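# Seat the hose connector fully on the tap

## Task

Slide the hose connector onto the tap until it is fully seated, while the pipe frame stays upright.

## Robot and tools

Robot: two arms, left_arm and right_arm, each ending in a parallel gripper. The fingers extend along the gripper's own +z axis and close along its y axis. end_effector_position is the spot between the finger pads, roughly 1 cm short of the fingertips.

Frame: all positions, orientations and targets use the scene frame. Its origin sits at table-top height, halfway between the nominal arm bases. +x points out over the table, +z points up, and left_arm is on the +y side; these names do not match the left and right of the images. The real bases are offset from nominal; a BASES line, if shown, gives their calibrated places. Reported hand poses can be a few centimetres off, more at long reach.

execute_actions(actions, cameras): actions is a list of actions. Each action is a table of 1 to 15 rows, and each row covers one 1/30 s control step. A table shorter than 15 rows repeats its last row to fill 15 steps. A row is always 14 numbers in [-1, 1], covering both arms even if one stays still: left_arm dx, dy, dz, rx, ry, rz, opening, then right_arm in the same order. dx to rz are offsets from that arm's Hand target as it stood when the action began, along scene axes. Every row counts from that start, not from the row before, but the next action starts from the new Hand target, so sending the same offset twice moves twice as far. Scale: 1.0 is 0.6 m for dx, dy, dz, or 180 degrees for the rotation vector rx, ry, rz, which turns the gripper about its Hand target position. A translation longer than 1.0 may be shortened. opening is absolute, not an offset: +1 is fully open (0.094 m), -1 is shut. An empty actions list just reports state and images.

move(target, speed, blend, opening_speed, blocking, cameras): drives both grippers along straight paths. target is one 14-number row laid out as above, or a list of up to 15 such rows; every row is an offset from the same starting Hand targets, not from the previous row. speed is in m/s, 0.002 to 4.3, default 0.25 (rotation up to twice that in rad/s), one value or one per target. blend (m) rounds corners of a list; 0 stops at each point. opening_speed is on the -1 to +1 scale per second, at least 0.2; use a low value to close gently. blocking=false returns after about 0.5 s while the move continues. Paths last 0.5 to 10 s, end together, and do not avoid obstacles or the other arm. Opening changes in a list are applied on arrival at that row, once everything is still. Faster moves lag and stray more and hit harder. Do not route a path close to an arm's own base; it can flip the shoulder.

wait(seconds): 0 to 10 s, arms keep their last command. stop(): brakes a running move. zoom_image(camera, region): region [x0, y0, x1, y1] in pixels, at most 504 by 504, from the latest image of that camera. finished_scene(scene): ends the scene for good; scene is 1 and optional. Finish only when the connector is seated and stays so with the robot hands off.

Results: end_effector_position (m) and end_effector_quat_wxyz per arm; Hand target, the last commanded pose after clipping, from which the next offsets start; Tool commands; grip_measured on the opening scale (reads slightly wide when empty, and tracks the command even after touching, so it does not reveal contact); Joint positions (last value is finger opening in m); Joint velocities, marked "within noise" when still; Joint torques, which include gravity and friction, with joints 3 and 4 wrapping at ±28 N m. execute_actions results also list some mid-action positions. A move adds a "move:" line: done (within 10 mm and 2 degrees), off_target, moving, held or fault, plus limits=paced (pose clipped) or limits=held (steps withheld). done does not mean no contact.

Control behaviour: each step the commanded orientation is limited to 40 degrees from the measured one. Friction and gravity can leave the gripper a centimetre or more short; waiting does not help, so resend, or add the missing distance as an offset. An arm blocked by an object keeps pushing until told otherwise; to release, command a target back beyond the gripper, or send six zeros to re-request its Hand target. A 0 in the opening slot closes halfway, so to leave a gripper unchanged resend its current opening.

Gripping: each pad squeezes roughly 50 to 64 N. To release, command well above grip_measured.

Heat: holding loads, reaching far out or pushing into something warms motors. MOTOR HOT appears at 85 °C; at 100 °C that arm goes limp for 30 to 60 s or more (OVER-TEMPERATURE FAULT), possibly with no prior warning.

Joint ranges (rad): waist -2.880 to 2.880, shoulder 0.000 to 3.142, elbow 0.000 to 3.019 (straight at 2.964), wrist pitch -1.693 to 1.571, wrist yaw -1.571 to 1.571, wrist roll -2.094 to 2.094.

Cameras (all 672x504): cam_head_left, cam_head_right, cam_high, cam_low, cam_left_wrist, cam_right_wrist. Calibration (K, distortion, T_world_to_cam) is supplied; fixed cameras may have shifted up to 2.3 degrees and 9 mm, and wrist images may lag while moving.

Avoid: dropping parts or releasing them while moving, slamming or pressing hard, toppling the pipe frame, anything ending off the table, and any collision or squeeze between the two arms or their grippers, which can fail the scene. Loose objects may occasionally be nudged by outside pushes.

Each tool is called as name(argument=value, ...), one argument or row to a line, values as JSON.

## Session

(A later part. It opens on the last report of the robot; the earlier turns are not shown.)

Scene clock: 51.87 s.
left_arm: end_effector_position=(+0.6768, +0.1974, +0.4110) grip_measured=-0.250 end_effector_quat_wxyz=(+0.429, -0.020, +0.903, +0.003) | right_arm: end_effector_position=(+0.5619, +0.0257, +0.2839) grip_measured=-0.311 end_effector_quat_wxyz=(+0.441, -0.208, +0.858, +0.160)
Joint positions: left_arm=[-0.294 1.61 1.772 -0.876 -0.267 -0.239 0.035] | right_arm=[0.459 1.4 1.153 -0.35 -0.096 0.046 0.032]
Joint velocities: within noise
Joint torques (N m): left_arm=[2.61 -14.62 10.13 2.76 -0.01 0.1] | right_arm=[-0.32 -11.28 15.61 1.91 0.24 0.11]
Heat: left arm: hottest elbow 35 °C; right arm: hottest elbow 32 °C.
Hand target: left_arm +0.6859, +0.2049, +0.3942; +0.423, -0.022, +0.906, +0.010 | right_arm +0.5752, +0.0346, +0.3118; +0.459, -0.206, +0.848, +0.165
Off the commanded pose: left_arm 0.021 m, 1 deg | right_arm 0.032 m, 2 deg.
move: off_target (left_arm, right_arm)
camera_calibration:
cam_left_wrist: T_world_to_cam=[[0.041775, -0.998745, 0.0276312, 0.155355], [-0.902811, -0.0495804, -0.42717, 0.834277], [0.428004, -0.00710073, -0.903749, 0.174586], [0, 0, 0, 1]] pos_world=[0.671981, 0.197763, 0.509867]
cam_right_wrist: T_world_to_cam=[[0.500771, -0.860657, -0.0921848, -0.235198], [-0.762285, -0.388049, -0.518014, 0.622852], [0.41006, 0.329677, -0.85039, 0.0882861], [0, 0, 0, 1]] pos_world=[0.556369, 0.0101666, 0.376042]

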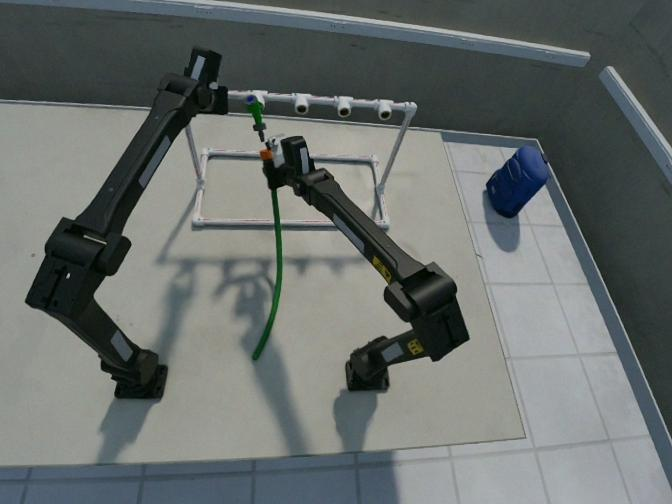

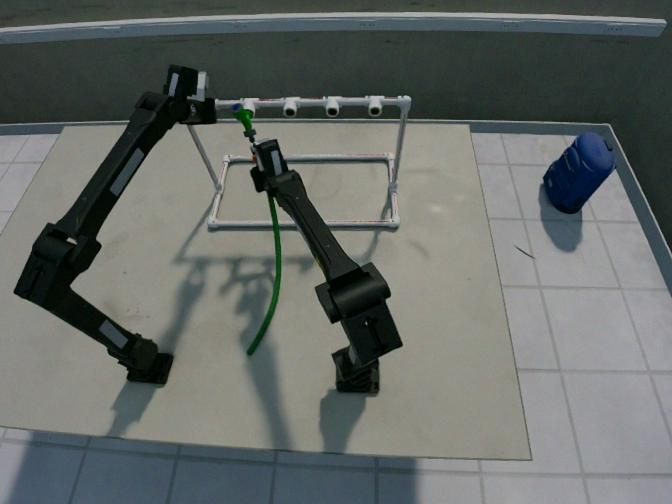

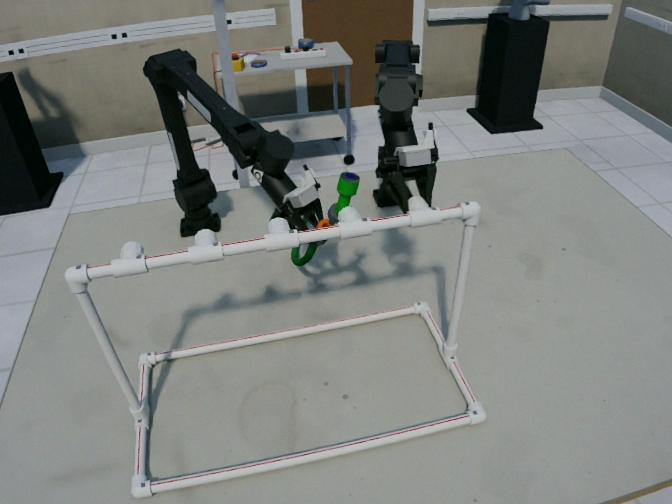

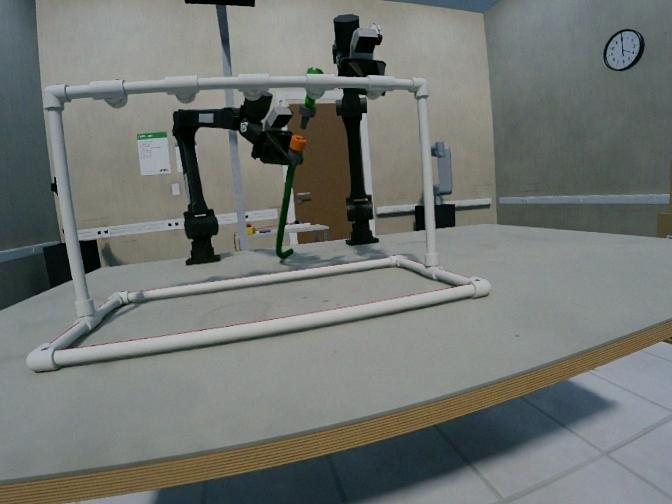

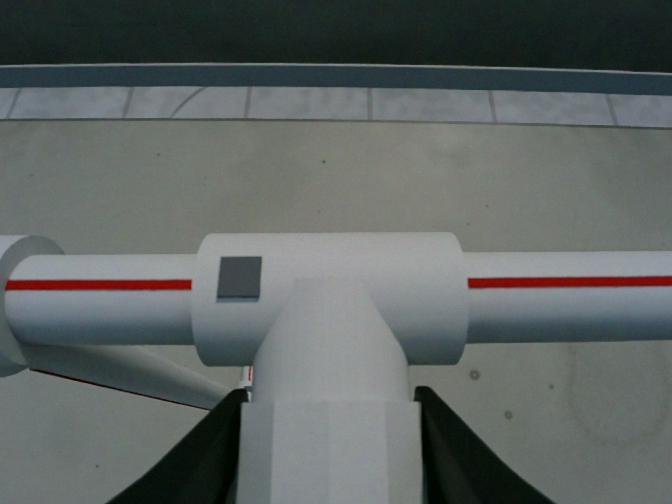

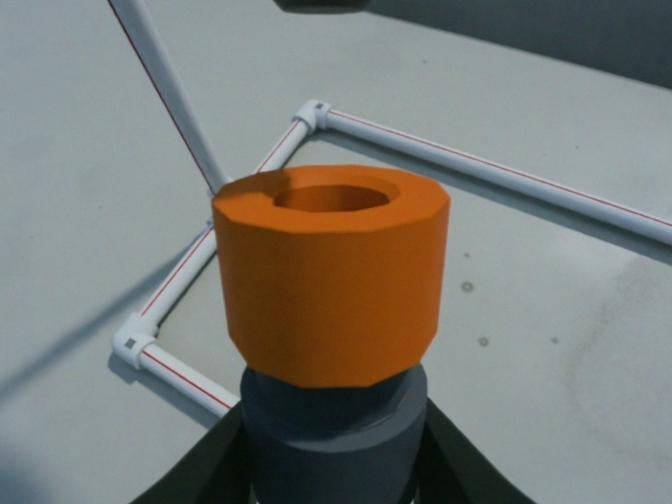

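move(
  target=[0,0,0,0,0,0,-0.6, 0.012,0.0073,0.0207,0,0,0,-1],
  speed=0.05,
)

zoom_image(
  camera="cam_right_wrist",
  region=[200, 0, 460, 250],
)

zoom_image(
  camera="cam_head_left",
  region=[220, 80, 320, 200],
)

zoom_image(
  camera="cam_low",
  region=[250, 60, 370, 200],
)

Scene clock: 53.53 s.
left_arm: end_effector_position=(+0.6768, +0.1974, +0.4110) grip_measured=-0.250 end_effector_quat_wxyz=(+0.429, -0.020, +0.903, +0.003) | right_arm: end_effector_position=(+0.5698, +0.0295, +0.2960) grip_measured=-0.311 end_effector_quat_wxyz=(+0.441, -0.208, +0.858, +0.160)
Joint positions: left_arm=[-0.294 1.61 1.772 -0.876 -0.267 -0.239 0.035] | right_arm=[0.459 1.415 1.201 -0.384 -0.095 0.046 0.032]
Joint velocities: within noise
Joint torques (N m): left_arm=[2.61 -14.68 10.1 2.76 -0.01 0.1] | right_arm=[-0.21 -11.69 15.73 1.85 0.25 0.13]
Heat: left arm: hottest elbow 35 °C; right arm: hottest elbow 33 °C.
Hand target: left_arm +0.6859, +0.2049, +0.3942; +0.423, -0.022, +0.906, +0.010 | right_arm +0.5824, +0.0390, +0.3243; +0.459, -0.206, +0.848, +0.165
Off the commanded pose: left_arm 0.021 m, 1 deg | right_arm 0.032 m, 2 deg.
move: off_target (left_arm, right_arm)
camera_calibration:
cam_left_wrist: T_world_to_cam=[[0.041775, -0.998745, 0.0276312, 0.155355], [-0.902811, -0.0495804, -0.42717, 0.834277], [0.428004, -0.00710073, -0.903749, 0.174586], [0, 0, 0, 1]] pos_world=[0.671981, 0.197763, 0.509867]
cam_right_wrist: T_world_to_cam=[[0.500223, -0.861018, -0.091791, -0.234511], [-0.762607, -0.387861, -0.517681, 0.636756], [0.41013, 0.328956, -0.850635, 0.0942027], [0, 0, 0, 1]] pos_world=[0.564268, 0.0140659, 0.388243]

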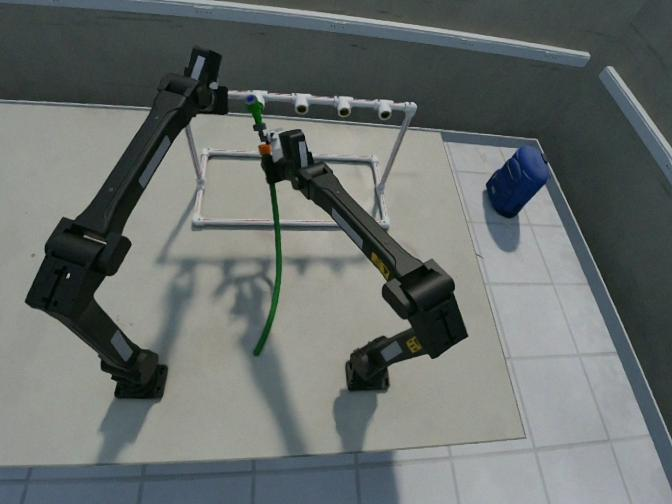

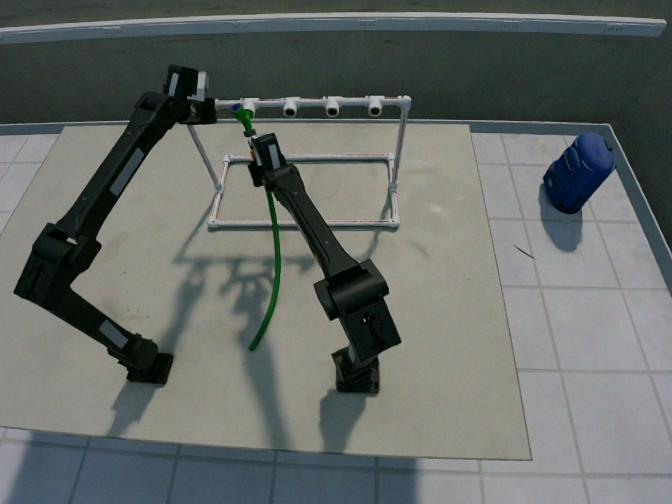

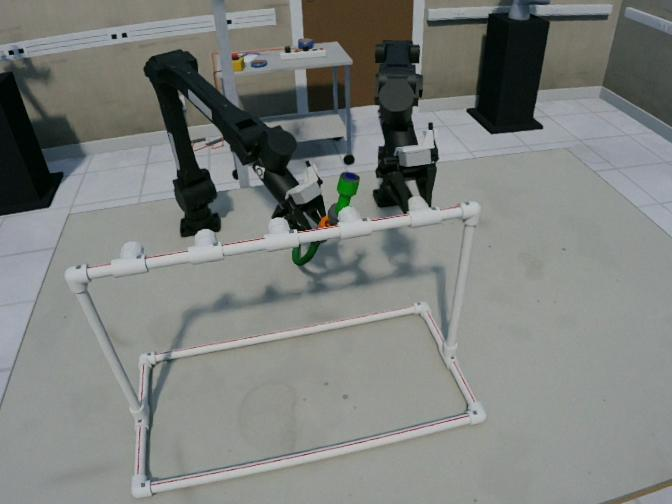

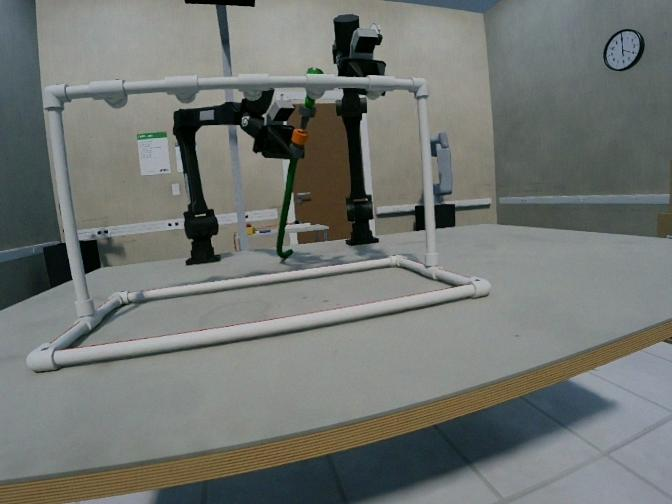

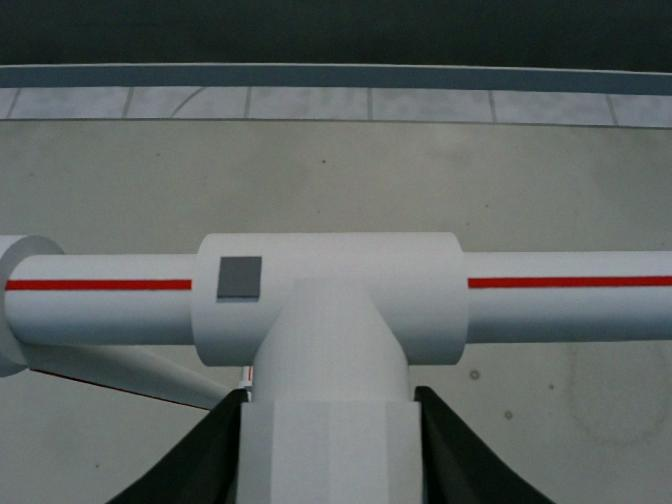

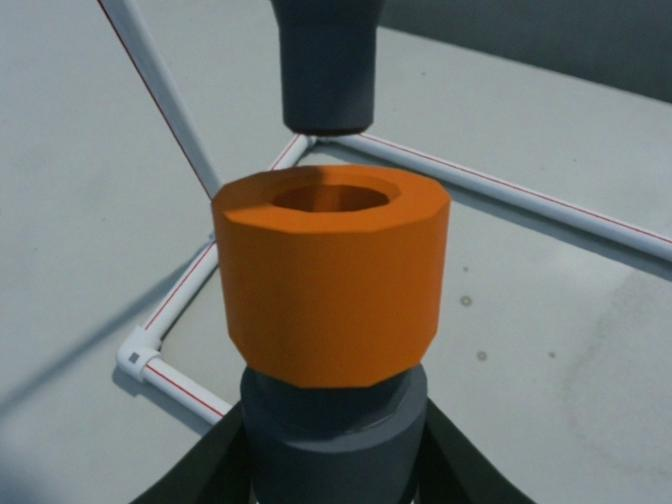

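Scaled by 1.938 from the camera's 672x504 image, which has a finer 960x720 frame.

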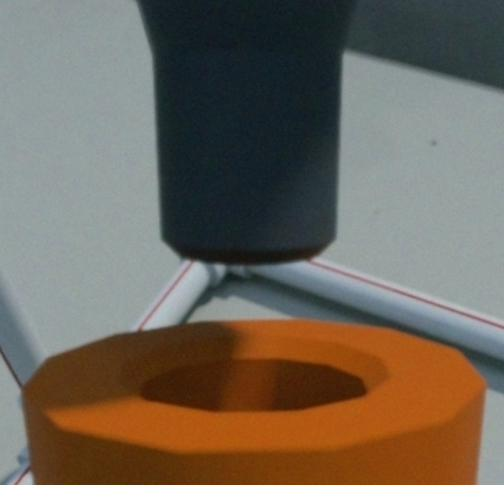

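Scaled by 4.200 from the camera's 672x504 image, which has a finer 960x720 frame.

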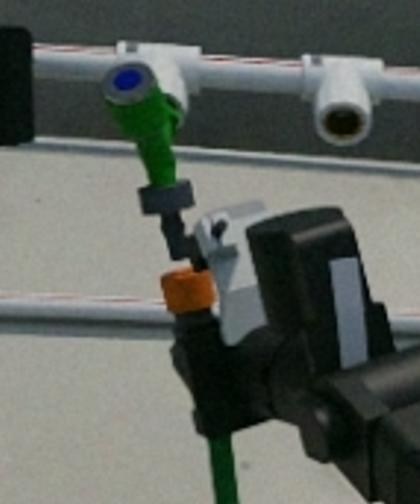

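Scaled by 3.600 from the camera's 672x504 image, which has a finer 960x720 frame.

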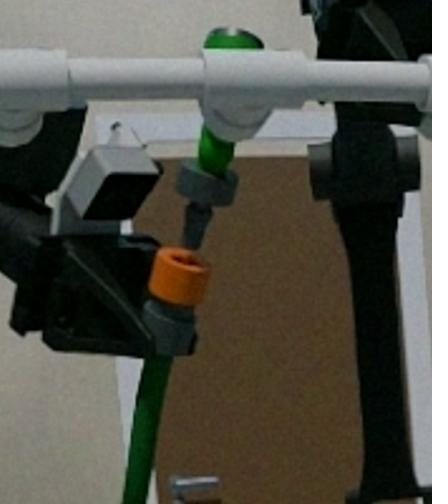

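zoom_image(
  camera="cam_high",
  region=[280, 160, 400, 280],
)

Scaled by 4.200 from the camera's 672x504 image, which has a finer 960x720 frame.

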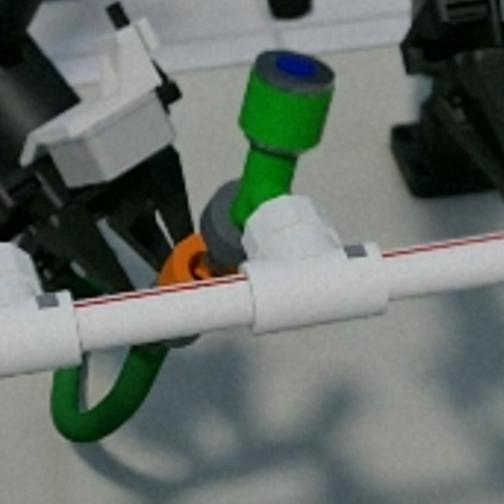

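zoom_image(
  camera="cam_high",
  region=[310, 195, 350, 245],
)

Scaled by 10.080 from the camera's 672x504 image, which has a finer 960x720 frame.

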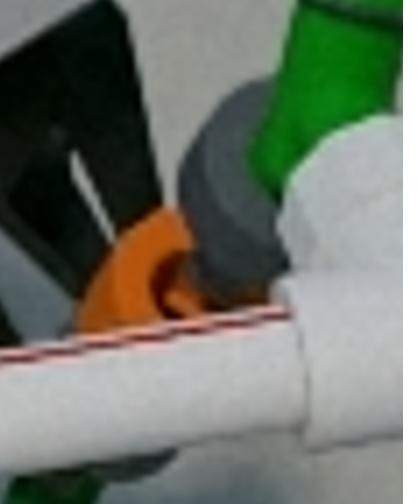

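move(
  target=[0,0,0,0,0,0,-0.6, 0.016,0.0062,0.0247,0,0,0,-1],
  speed=0.04,
  cameras=["cam_right_wrist","cam_high","cam_low"],
)

zoom_image(
  camera="cam_right_wrist",
  region=[200, 0, 460, 250],
)

zoom_image(
  camera="cam_high",
  region=[310, 195, 350, 245],
)

Scene clock: 55.73 s.
left_arm: end_effector_position=(+0.6768, +0.1974, +0.4110) grip_measured=-0.250 end_effector_quat_wxyz=(+0.429, -0.020, +0.903, +0.003) | right_arm: end_effector_position=(+0.5795, +0.0345, +0.3101) grip_measured=-0.311 end_effector_quat_wxyz=(+0.440, -0.208, +0.859, +0.160)
Joint positions: left_arm=[-0.294 1.61 1.772 -0.876 -0.267 -0.239 0.035] | right_arm=[0.459 1.436 1.261 -0.424 -0.095 0.046 0.032]
Joint velocities: within noise
Joint torques (N m): left_arm=[2.55 -14.68 10.14 2.73 0 0.09] | right_arm=[-0.44 -11.99 15.87 1.89 0.17 0.11]
Heat: left arm: hottest elbow 35 °C; right arm: hottest elbow 33 °C.
Hand target: left_arm +0.6859, +0.2049, +0.3942; +0.423, -0.022, +0.906, +0.010 | right_arm +0.5920, +0.0428, +0.3389; +0.459, -0.206, +0.848, +0.165
Off the commanded pose: left_arm 0.021 m, 1 deg | right_arm 0.033 m, 3 deg.
move: off_target (left_arm, right_arm)
camera_calibration:
cam_right_wrist: T_world_to_cam=[[0.500145, -0.861062, -0.0918047, -0.233763], [-0.763137, -0.388181, -0.51666, 0.653367], [0.409239, 0.328464, -0.851255, 0.101304], [0, 0, 0, 1]] pos_world=[0.574066, 0.0190651, 0.402344]
Images, in order (width x height): cam_high 672x504, cam_low 672x504, cam_right_wrist 672x504.

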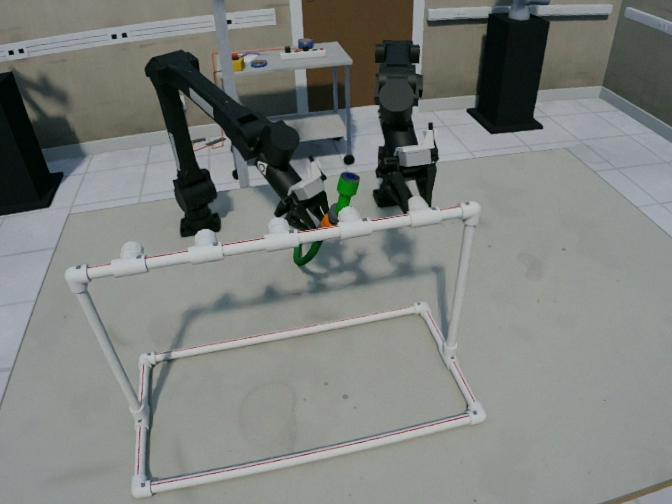

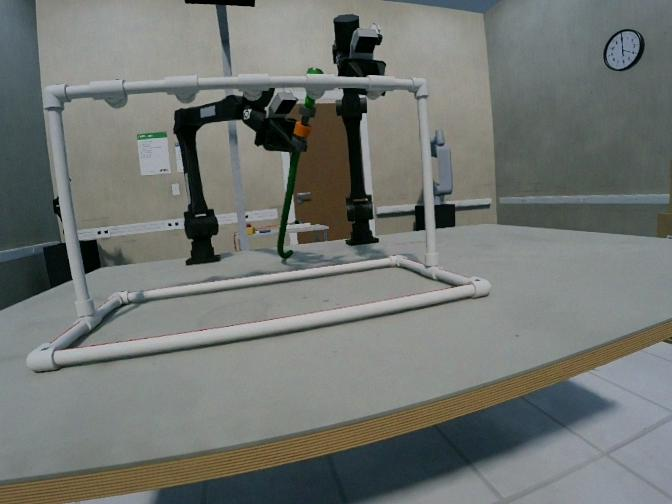

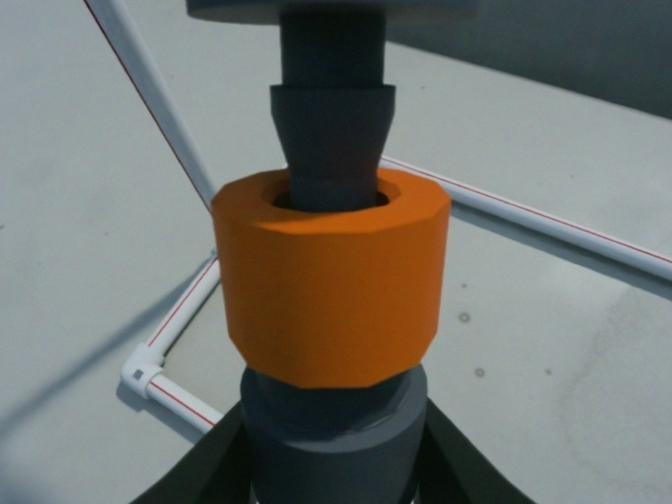

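Scaled by 1.938 from the camera's 672x504 image, which has a finer 960x720 frame.

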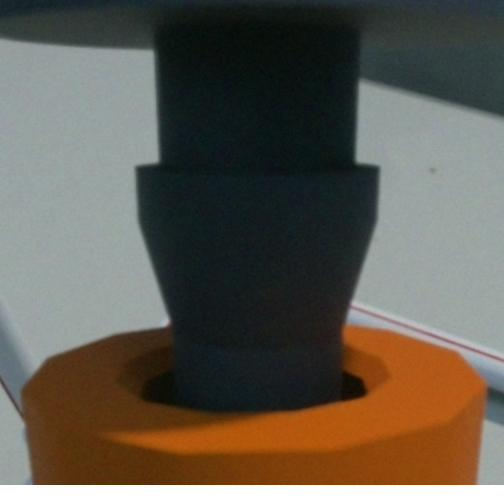

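Scaled by 10.080 from the camera's 672x504 image, which has a finer 960x720 frame.

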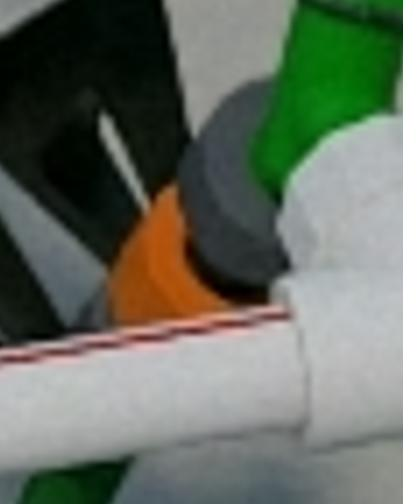

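move(
  target=[0,0,0,0,0,0,-0.6, 0.0092,0.003,0.0137,0,0,0,-1],
  speed=0.03,
  cameras=["cam_right_wrist","cam_high","cam_low"],
)

zoom_image(
  camera="cam_right_wrist",
  region=[200, 0, 460, 250],
)

Scene clock: 56.97 s.
left_arm: end_effector_position=(+0.6768, +0.1974, +0.4110) grip_measured=-0.250 end_effector_quat_wxyz=(+0.429, -0.020, +0.903, +0.003) | right_arm: end_effector_position=(+0.5847, +0.0371, +0.3179) grip_measured=-0.311 end_effector_quat_wxyz=(+0.440, -0.208, +0.859, +0.160)
Joint positions: left_arm=[-0.294 1.61 1.772 -0.876 -0.267 -0.239 0.035] | right_arm=[0.459 1.448 1.295 -0.446 -0.095 0.046 0.032]
Joint velocities: within noise
Joint torques (N m): left_arm=[2.55 -14.51 10.11 2.73 -0.01 0.1] | right_arm=[-0.62 -12.34 16.02 1.91 0.1 0.1]
Heat: left arm: hottest elbow 35 °C; right arm: hottest elbow 33 °C.
Hand target: left_arm +0.6859, +0.2049, +0.3942; +0.423, -0.022, +0.906, +0.010 | right_arm +0.5975, +0.0446, +0.3471; +0.459, -0.206, +0.848, +0.165
Off the commanded pose: left_arm 0.021 m, 1 deg | right_arm 0.033 m, 3 deg.
move: off_target (left_arm, right_arm)
camera_calibration:
cam_right_wrist: T_world_to_cam=[[0.500084, -0.861092, -0.091852, -0.233404], [-0.763498, -0.388366, -0.515987, 0.662387], [0.40864, 0.328166, -0.851658, 0.105441], [0, 0, 0, 1]] pos_world=[0.579365, 0.0216646, 0.410144]
Images, in order (width x height): cam_high 672x504, cam_low 672x504, cam_right_wrist 672x504.

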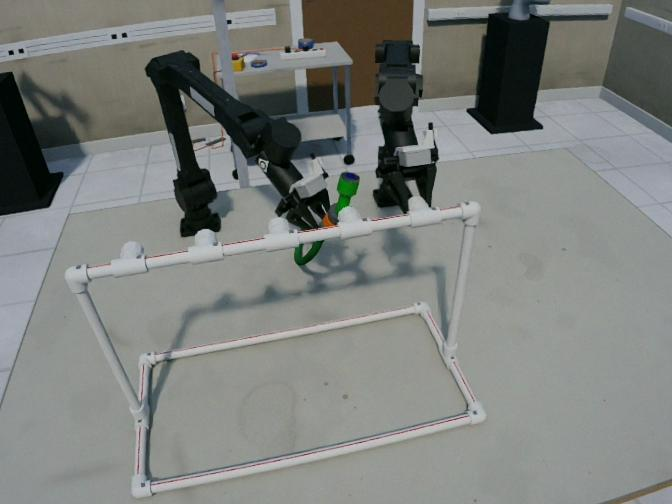

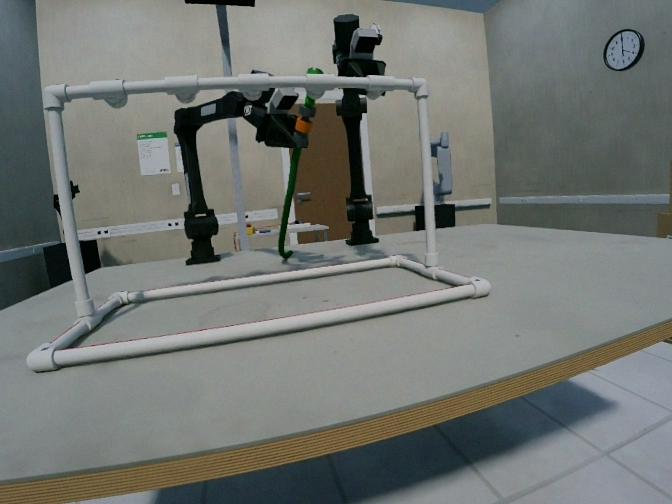

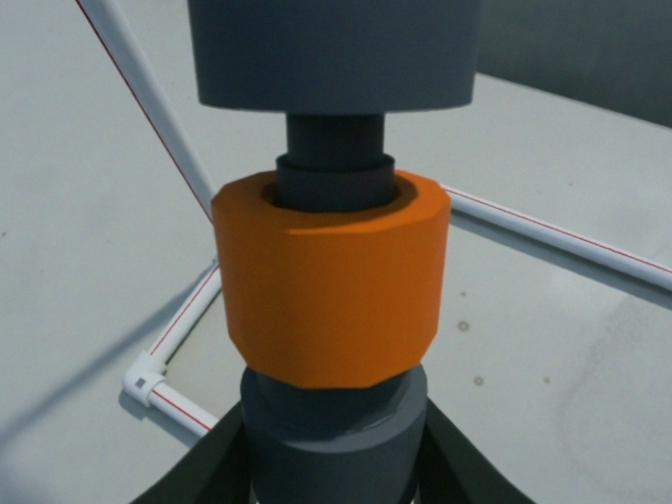

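Scaled by 1.938 from the camera's 672x504 image, which has a finer 960x720 frame.

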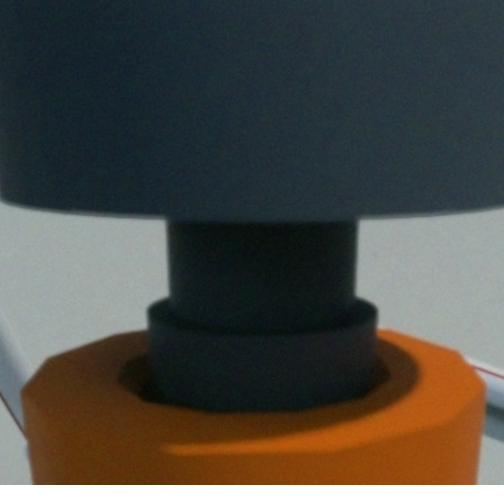

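move(
  target=[0,0,0,0,0,0,-0.6, 0.0095,0.0026,0.0137,0,0,0,-1],
  speed=0.03,
  cameras=["cam_right_wrist","cam_high","cam_low","cam_head_left"],
)

zoom_image(
  camera="cam_right_wrist",
  region=[200, 0, 460, 250],
)

Scene clock: 58.03 s.
left_arm: end_effector_position=(+0.6768, +0.1974, +0.4110) grip_measured=-0.250 end_effector_quat_wxyz=(+0.429, -0.020, +0.903, +0.003) | right_arm: end_effector_position=(+0.5866, +0.0380, +0.3216) grip_measured=-0.311 end_effector_quat_wxyz=(+0.435, -0.208, +0.862, +0.159)
Joint positions: left_arm=[-0.294 1.61 1.772 -0.876 -0.267 -0.239 0.035] | right_arm=[0.459 1.456 1.319 -0.475 -0.095 0.046 0.032]
Joint velocities: within noise
Joint torques (N m): left_arm=[2.61 -14.56 10.15 2.73 0 0.09] | right_arm=[-0.79 -12.22 16.81 2.15 0.03 0.09]
Heat: left arm: hottest elbow 35 °C; right arm: hottest elbow 33 °C.
Hand target: left_arm +0.6859, +0.2049, +0.3942; +0.423, -0.022, +0.906, +0.010 | right_arm +0.6032, +0.0461, +0.3555; +0.459, -0.206, +0.848, +0.165
Off the commanded pose: left_arm 0.021 m, 1 deg | right_arm 0.039 m, 3 deg.
move: off_target (left_arm, right_arm)
camera_calibration:
cam_right_wrist: T_world_to_cam=[[0.499026, -0.861626, -0.0925902, -0.232278], [-0.769215, -0.391212, -0.505234, 0.666077], [0.3991, 0.323347, -0.858001, 0.115307], [0, 0, 0, 1]] pos_world=[0.58225, 0.023157, 0.413952]
Images, in order (width x height): cam_head_left 672x504, cam_high 672x504, cam_low 672x504, cam_right_wrist 672x504.

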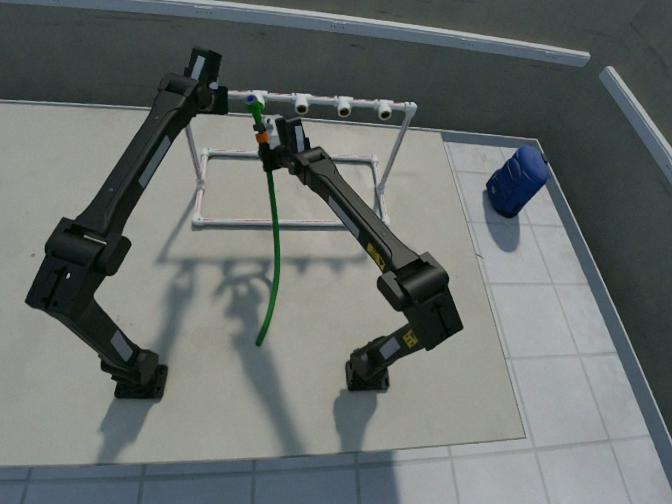

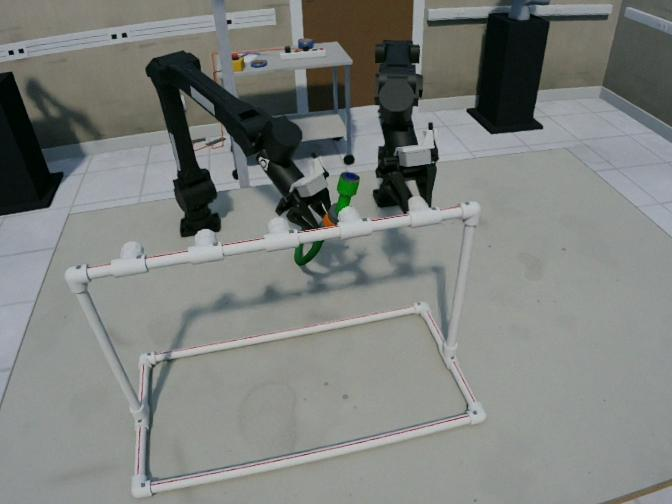

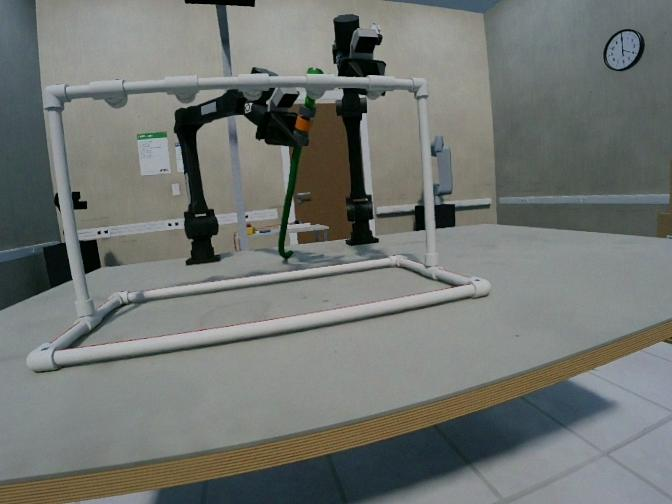

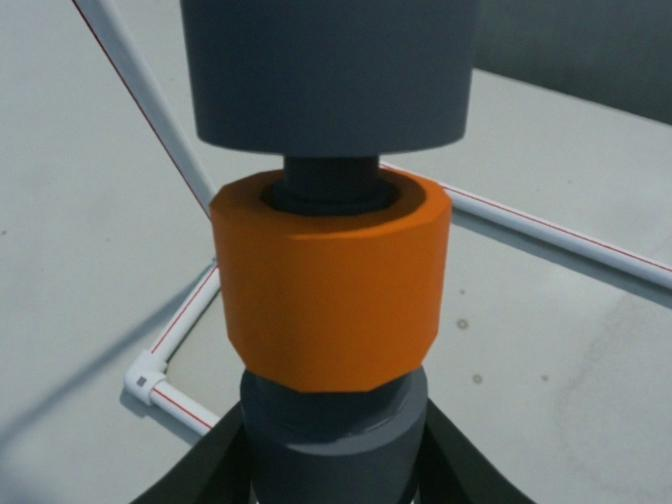

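Scaled by 1.938 from the camera's 672x504 image, which has a finer 960x720 frame.

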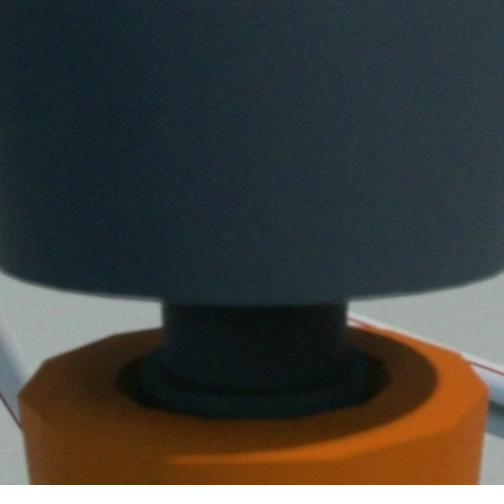

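move(
  target=[0,0,0,0,0,0,-0.6, 0.0089,0.0034,0.0137,0,0,0,-1],
  speed=0.03,
  cameras=["cam_right_wrist","cam_high","cam_low","cam_head_left"],
)

zoom_image(
  camera="cam_right_wrist",
  region=[200, 0, 460, 250],
)

zoom_image(
  camera="cam_high",
  region=[310, 195, 350, 245],
)

zoom_image(
  camera="cam_low",
  region=[270, 80, 340, 180],
)

Scene clock: 59.37 s.
left_arm: end_effector_position=(+0.6786, +0.1992, +0.4115) grip_measured=-0.250 end_effector_quat_wxyz=(+0.432, -0.020, +0.902, +0.003) | right_arm: end_effector_position=(+0.5891, +0.0393, +0.3222) grip_measured=-0.311 end_effector_quat_wxyz=(+0.427, -0.209, +0.866, +0.157)
Joint positions: left_arm=[-0.291 1.611 1.772 -0.869 -0.267 -0.236 0.035] | right_arm=[0.459 1.468 1.343 -0.504 -0.095 0.046 0.032]
Joint velocities: within noise
Joint torques (N m): left_arm=[2.32 -14.86 10.15 2.48 0 0.07] | right_arm=[-0.85 -12.63 17.54 2.4 -0.01 0.09]
Heat: left arm: hottest elbow 35 °C; right arm: hottest elbow 34 °C.
Hand target: left_arm +0.6859, +0.2051, +0.3944; +0.423, -0.022, +0.906, +0.010 | right_arm +0.6085, +0.0481, +0.3637; +0.459, -0.206, +0.848, +0.165
Off the commanded pose: left_arm 0.020 m, 1 deg | right_arm 0.047 m, 4 deg.
move: off_target (left_arm, right_arm)
camera_calibration:
cam_right_wrist: T_world_to_cam=[[0.497592, -0.862354, -0.0935287, -0.231185], [-0.776867, -0.39509, -0.490288, 0.668584], [0.38585, 0.316623, -0.866527, 0.125197], [0, 0, 0, 1]] pos_world=[0.586129, 0.0251466, 0.414664]
Images, in order (width x height): cam_head_left 672x504, cam_high 672x504, cam_low 672x504, cam_right_wrist 672x504.

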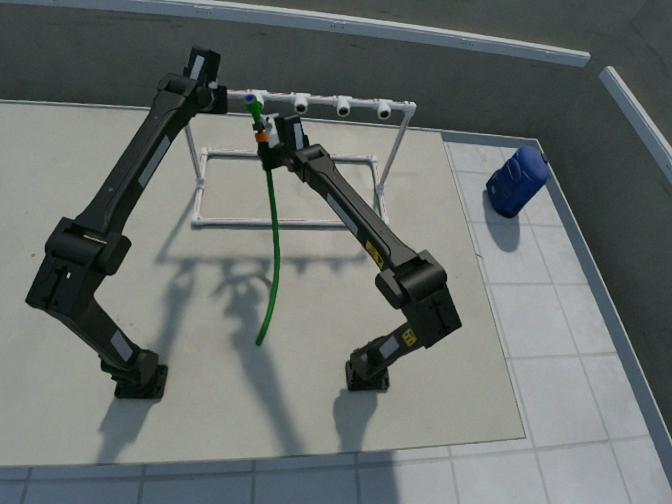

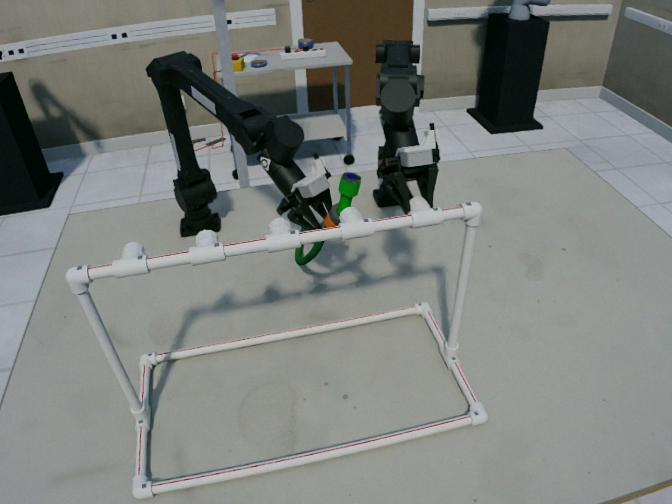

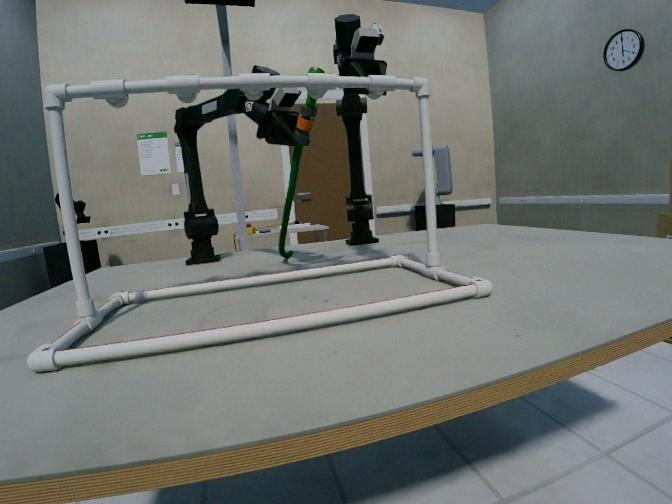

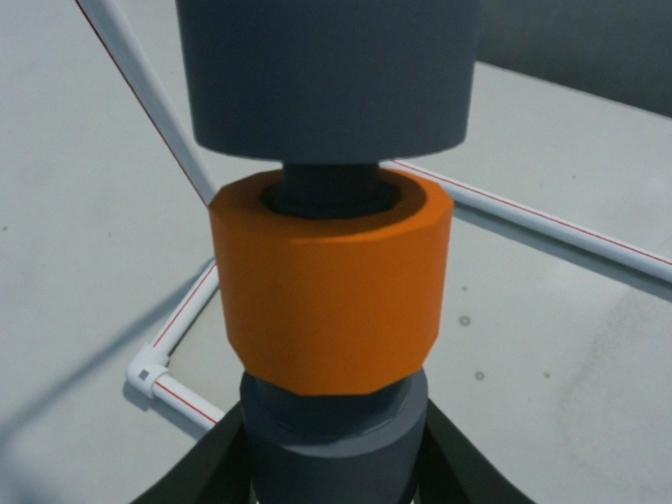

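Scaled by 1.938 from the camera's 672x504 image, which has a finer 960x720 frame.

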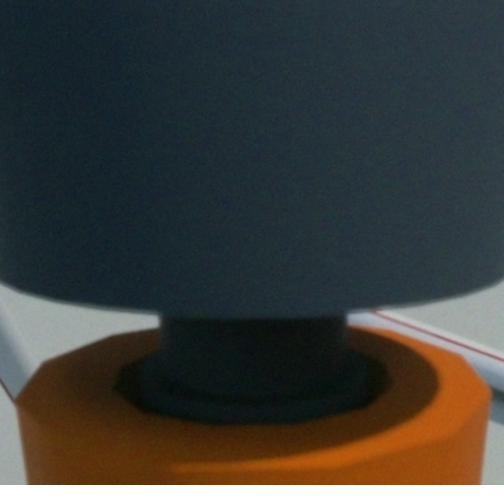

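Scaled by 10.080 from the camera's 672x504 image, which has a finer 960x720 frame.

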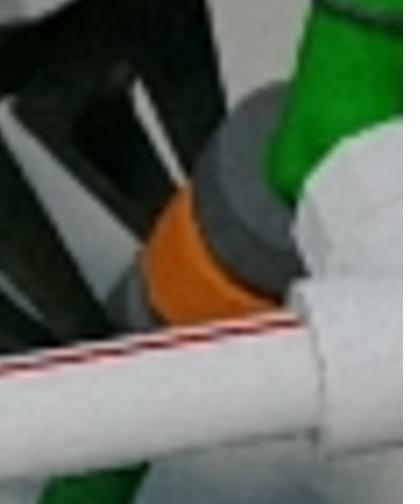

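Scaled by 5.040 from the camera's 672x504 image, which has a finer 960x720 frame.

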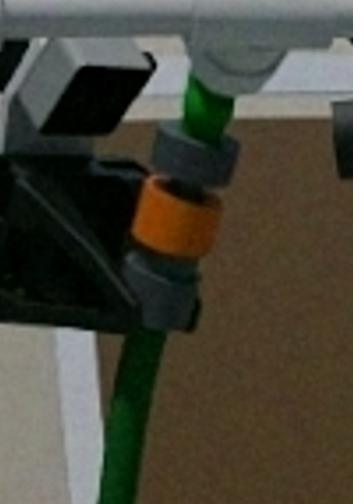

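move(
  target=[-0.02,-0.008,-0.033,0,0,0,-0.6, 0.0133,0.0051,0.0205,0.0088,-0.0142,-0.0008,-1],
  speed=0.04,
  cameras=["cam_right_wrist","cam_high","cam_low","cam_left_wrist"],
)

zoom_image(
  camera="cam_right_wrist",
  region=[200, 0, 460, 250],
)

zoom_image(
  camera="cam_high",
  region=[310, 195, 350, 245],
)

zoom_image(
  camera="cam_low",
  region=[270, 80, 340, 180],
)

Scene clock: 63.17 s.
left_arm: end_effector_position=(+0.6787, +0.2012, +0.4082) grip_measured=-0.251 end_effector_quat_wxyz=(+0.452, -0.024, +0.892, +0.003) | right_arm: end_effector_position=(+0.5902, +0.0404, +0.3224) grip_measured=-0.311 end_effector_quat_wxyz=(+0.429, -0.209, +0.864, +0.158)
Joint positions: left_arm=[-0.291 1.587 1.712 -0.788 -0.279 -0.231 0.035] | right_arm=[0.459 1.47 1.343 -0.497 -0.098 0.046 0.032]
Joint velocities: within noise
Joint torques (N m): left_arm=[1.08 -15.21 7.73 1.22 -0.01 -0.09] | right_arm=[-0.97 -12.86 17.73 4.21 0.01 0.12]
Heat: left arm: hottest elbow 35 °C; right arm: hottest elbow 36 °C.
Hand target: left_arm +0.6739, +0.2003, +0.3745; +0.423, -0.022, +0.906, +0.010 | right_arm +0.6166, +0.0512, +0.3759; +0.481, -0.202, +0.836, +0.171
Off the commanded pose: left_arm 0.034 m, 4 deg | right_arm 0.061 m, 7 deg.
move: off_target (left_arm, right_arm)
camera_calibration:
cam_left_wrist: T_world_to_cam=[[0.0479136, -0.998337, 0.0320586, 0.153121], [-0.879939, -0.0573756, -0.471609, 0.839244], [0.472664, -0.00561309, -0.881225, 0.131401], [0, 0, 0, 1]] pos_world=[0.669039, 0.201756, 0.506679]
cam_right_wrist: T_world_to_cam=[[0.499861, -0.860908, -0.0947425, -0.231817], [-0.773997, -0.394931, -0.494933, 0.669874], [0.388676, 0.320728, -0.86375, 0.122001], [0, 0, 0, 1]] pos_world=[0.586938, 0.0258515, 0.414958]
Images, in order (width x height): cam_high 672x504, cam_low 672x504, cam_left_wrist 672x504, cam_right_wrist 672x504.

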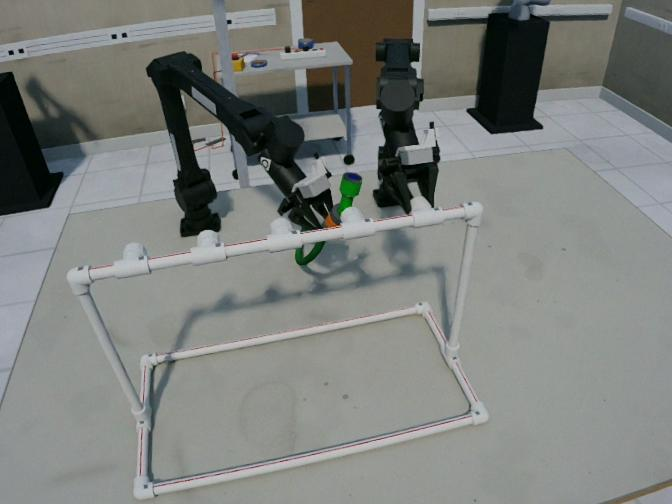

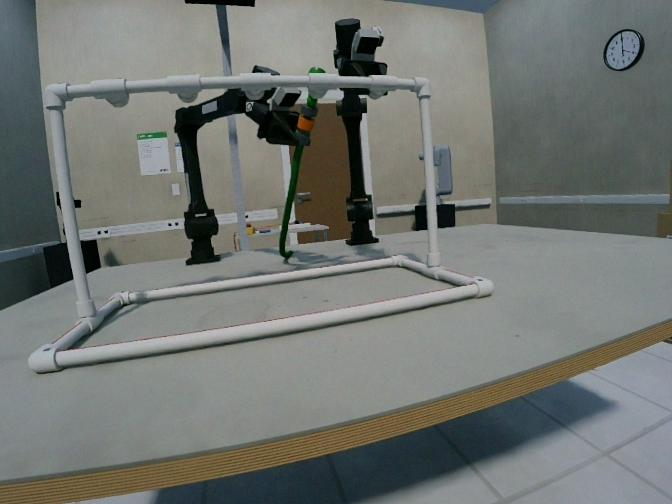

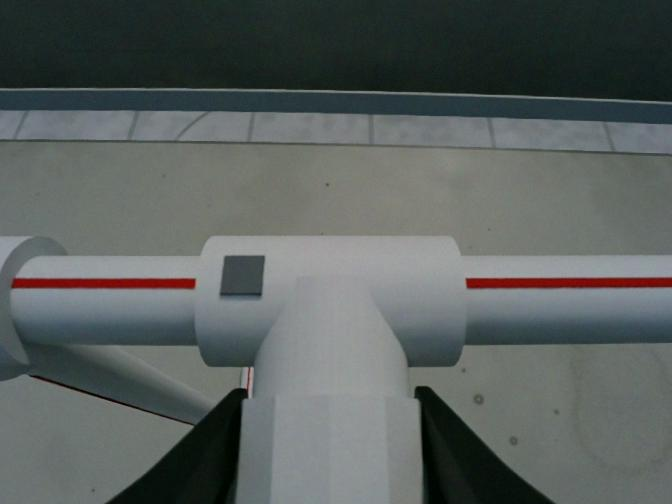

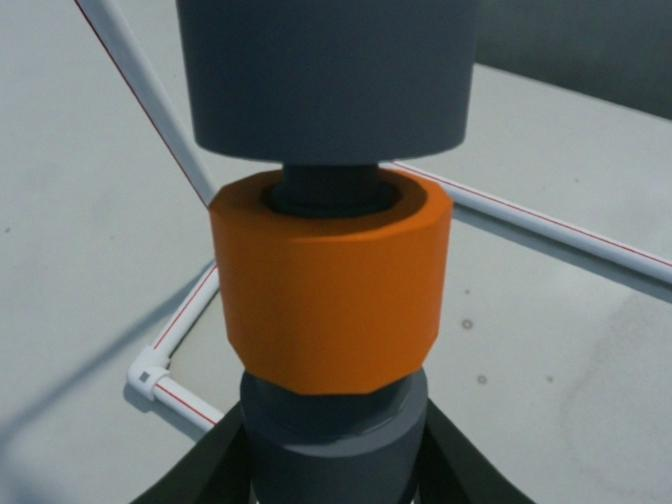

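Scaled by 1.938 from the camera's 672x504 image, which has a finer 960x720 frame.

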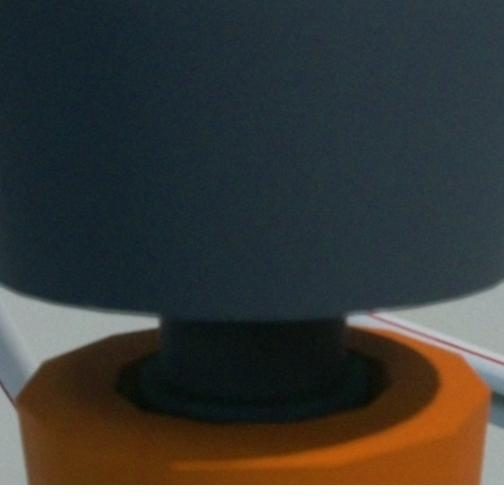

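Scaled by 10.080 from the camera's 672x504 image, which has a finer 960x720 frame.

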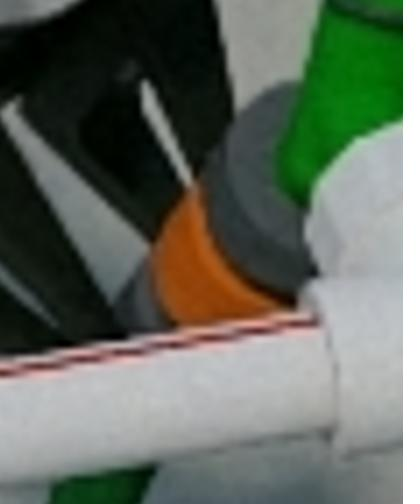

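Scaled by 5.040 from the camera's 672x504 image, which has a finer 960x720 frame.

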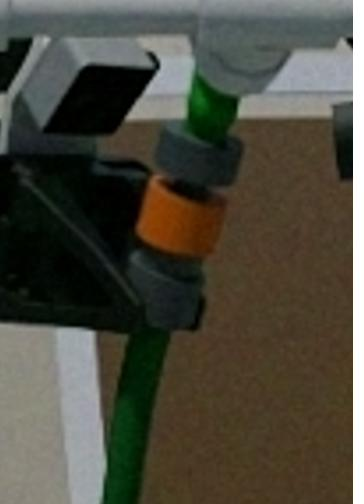

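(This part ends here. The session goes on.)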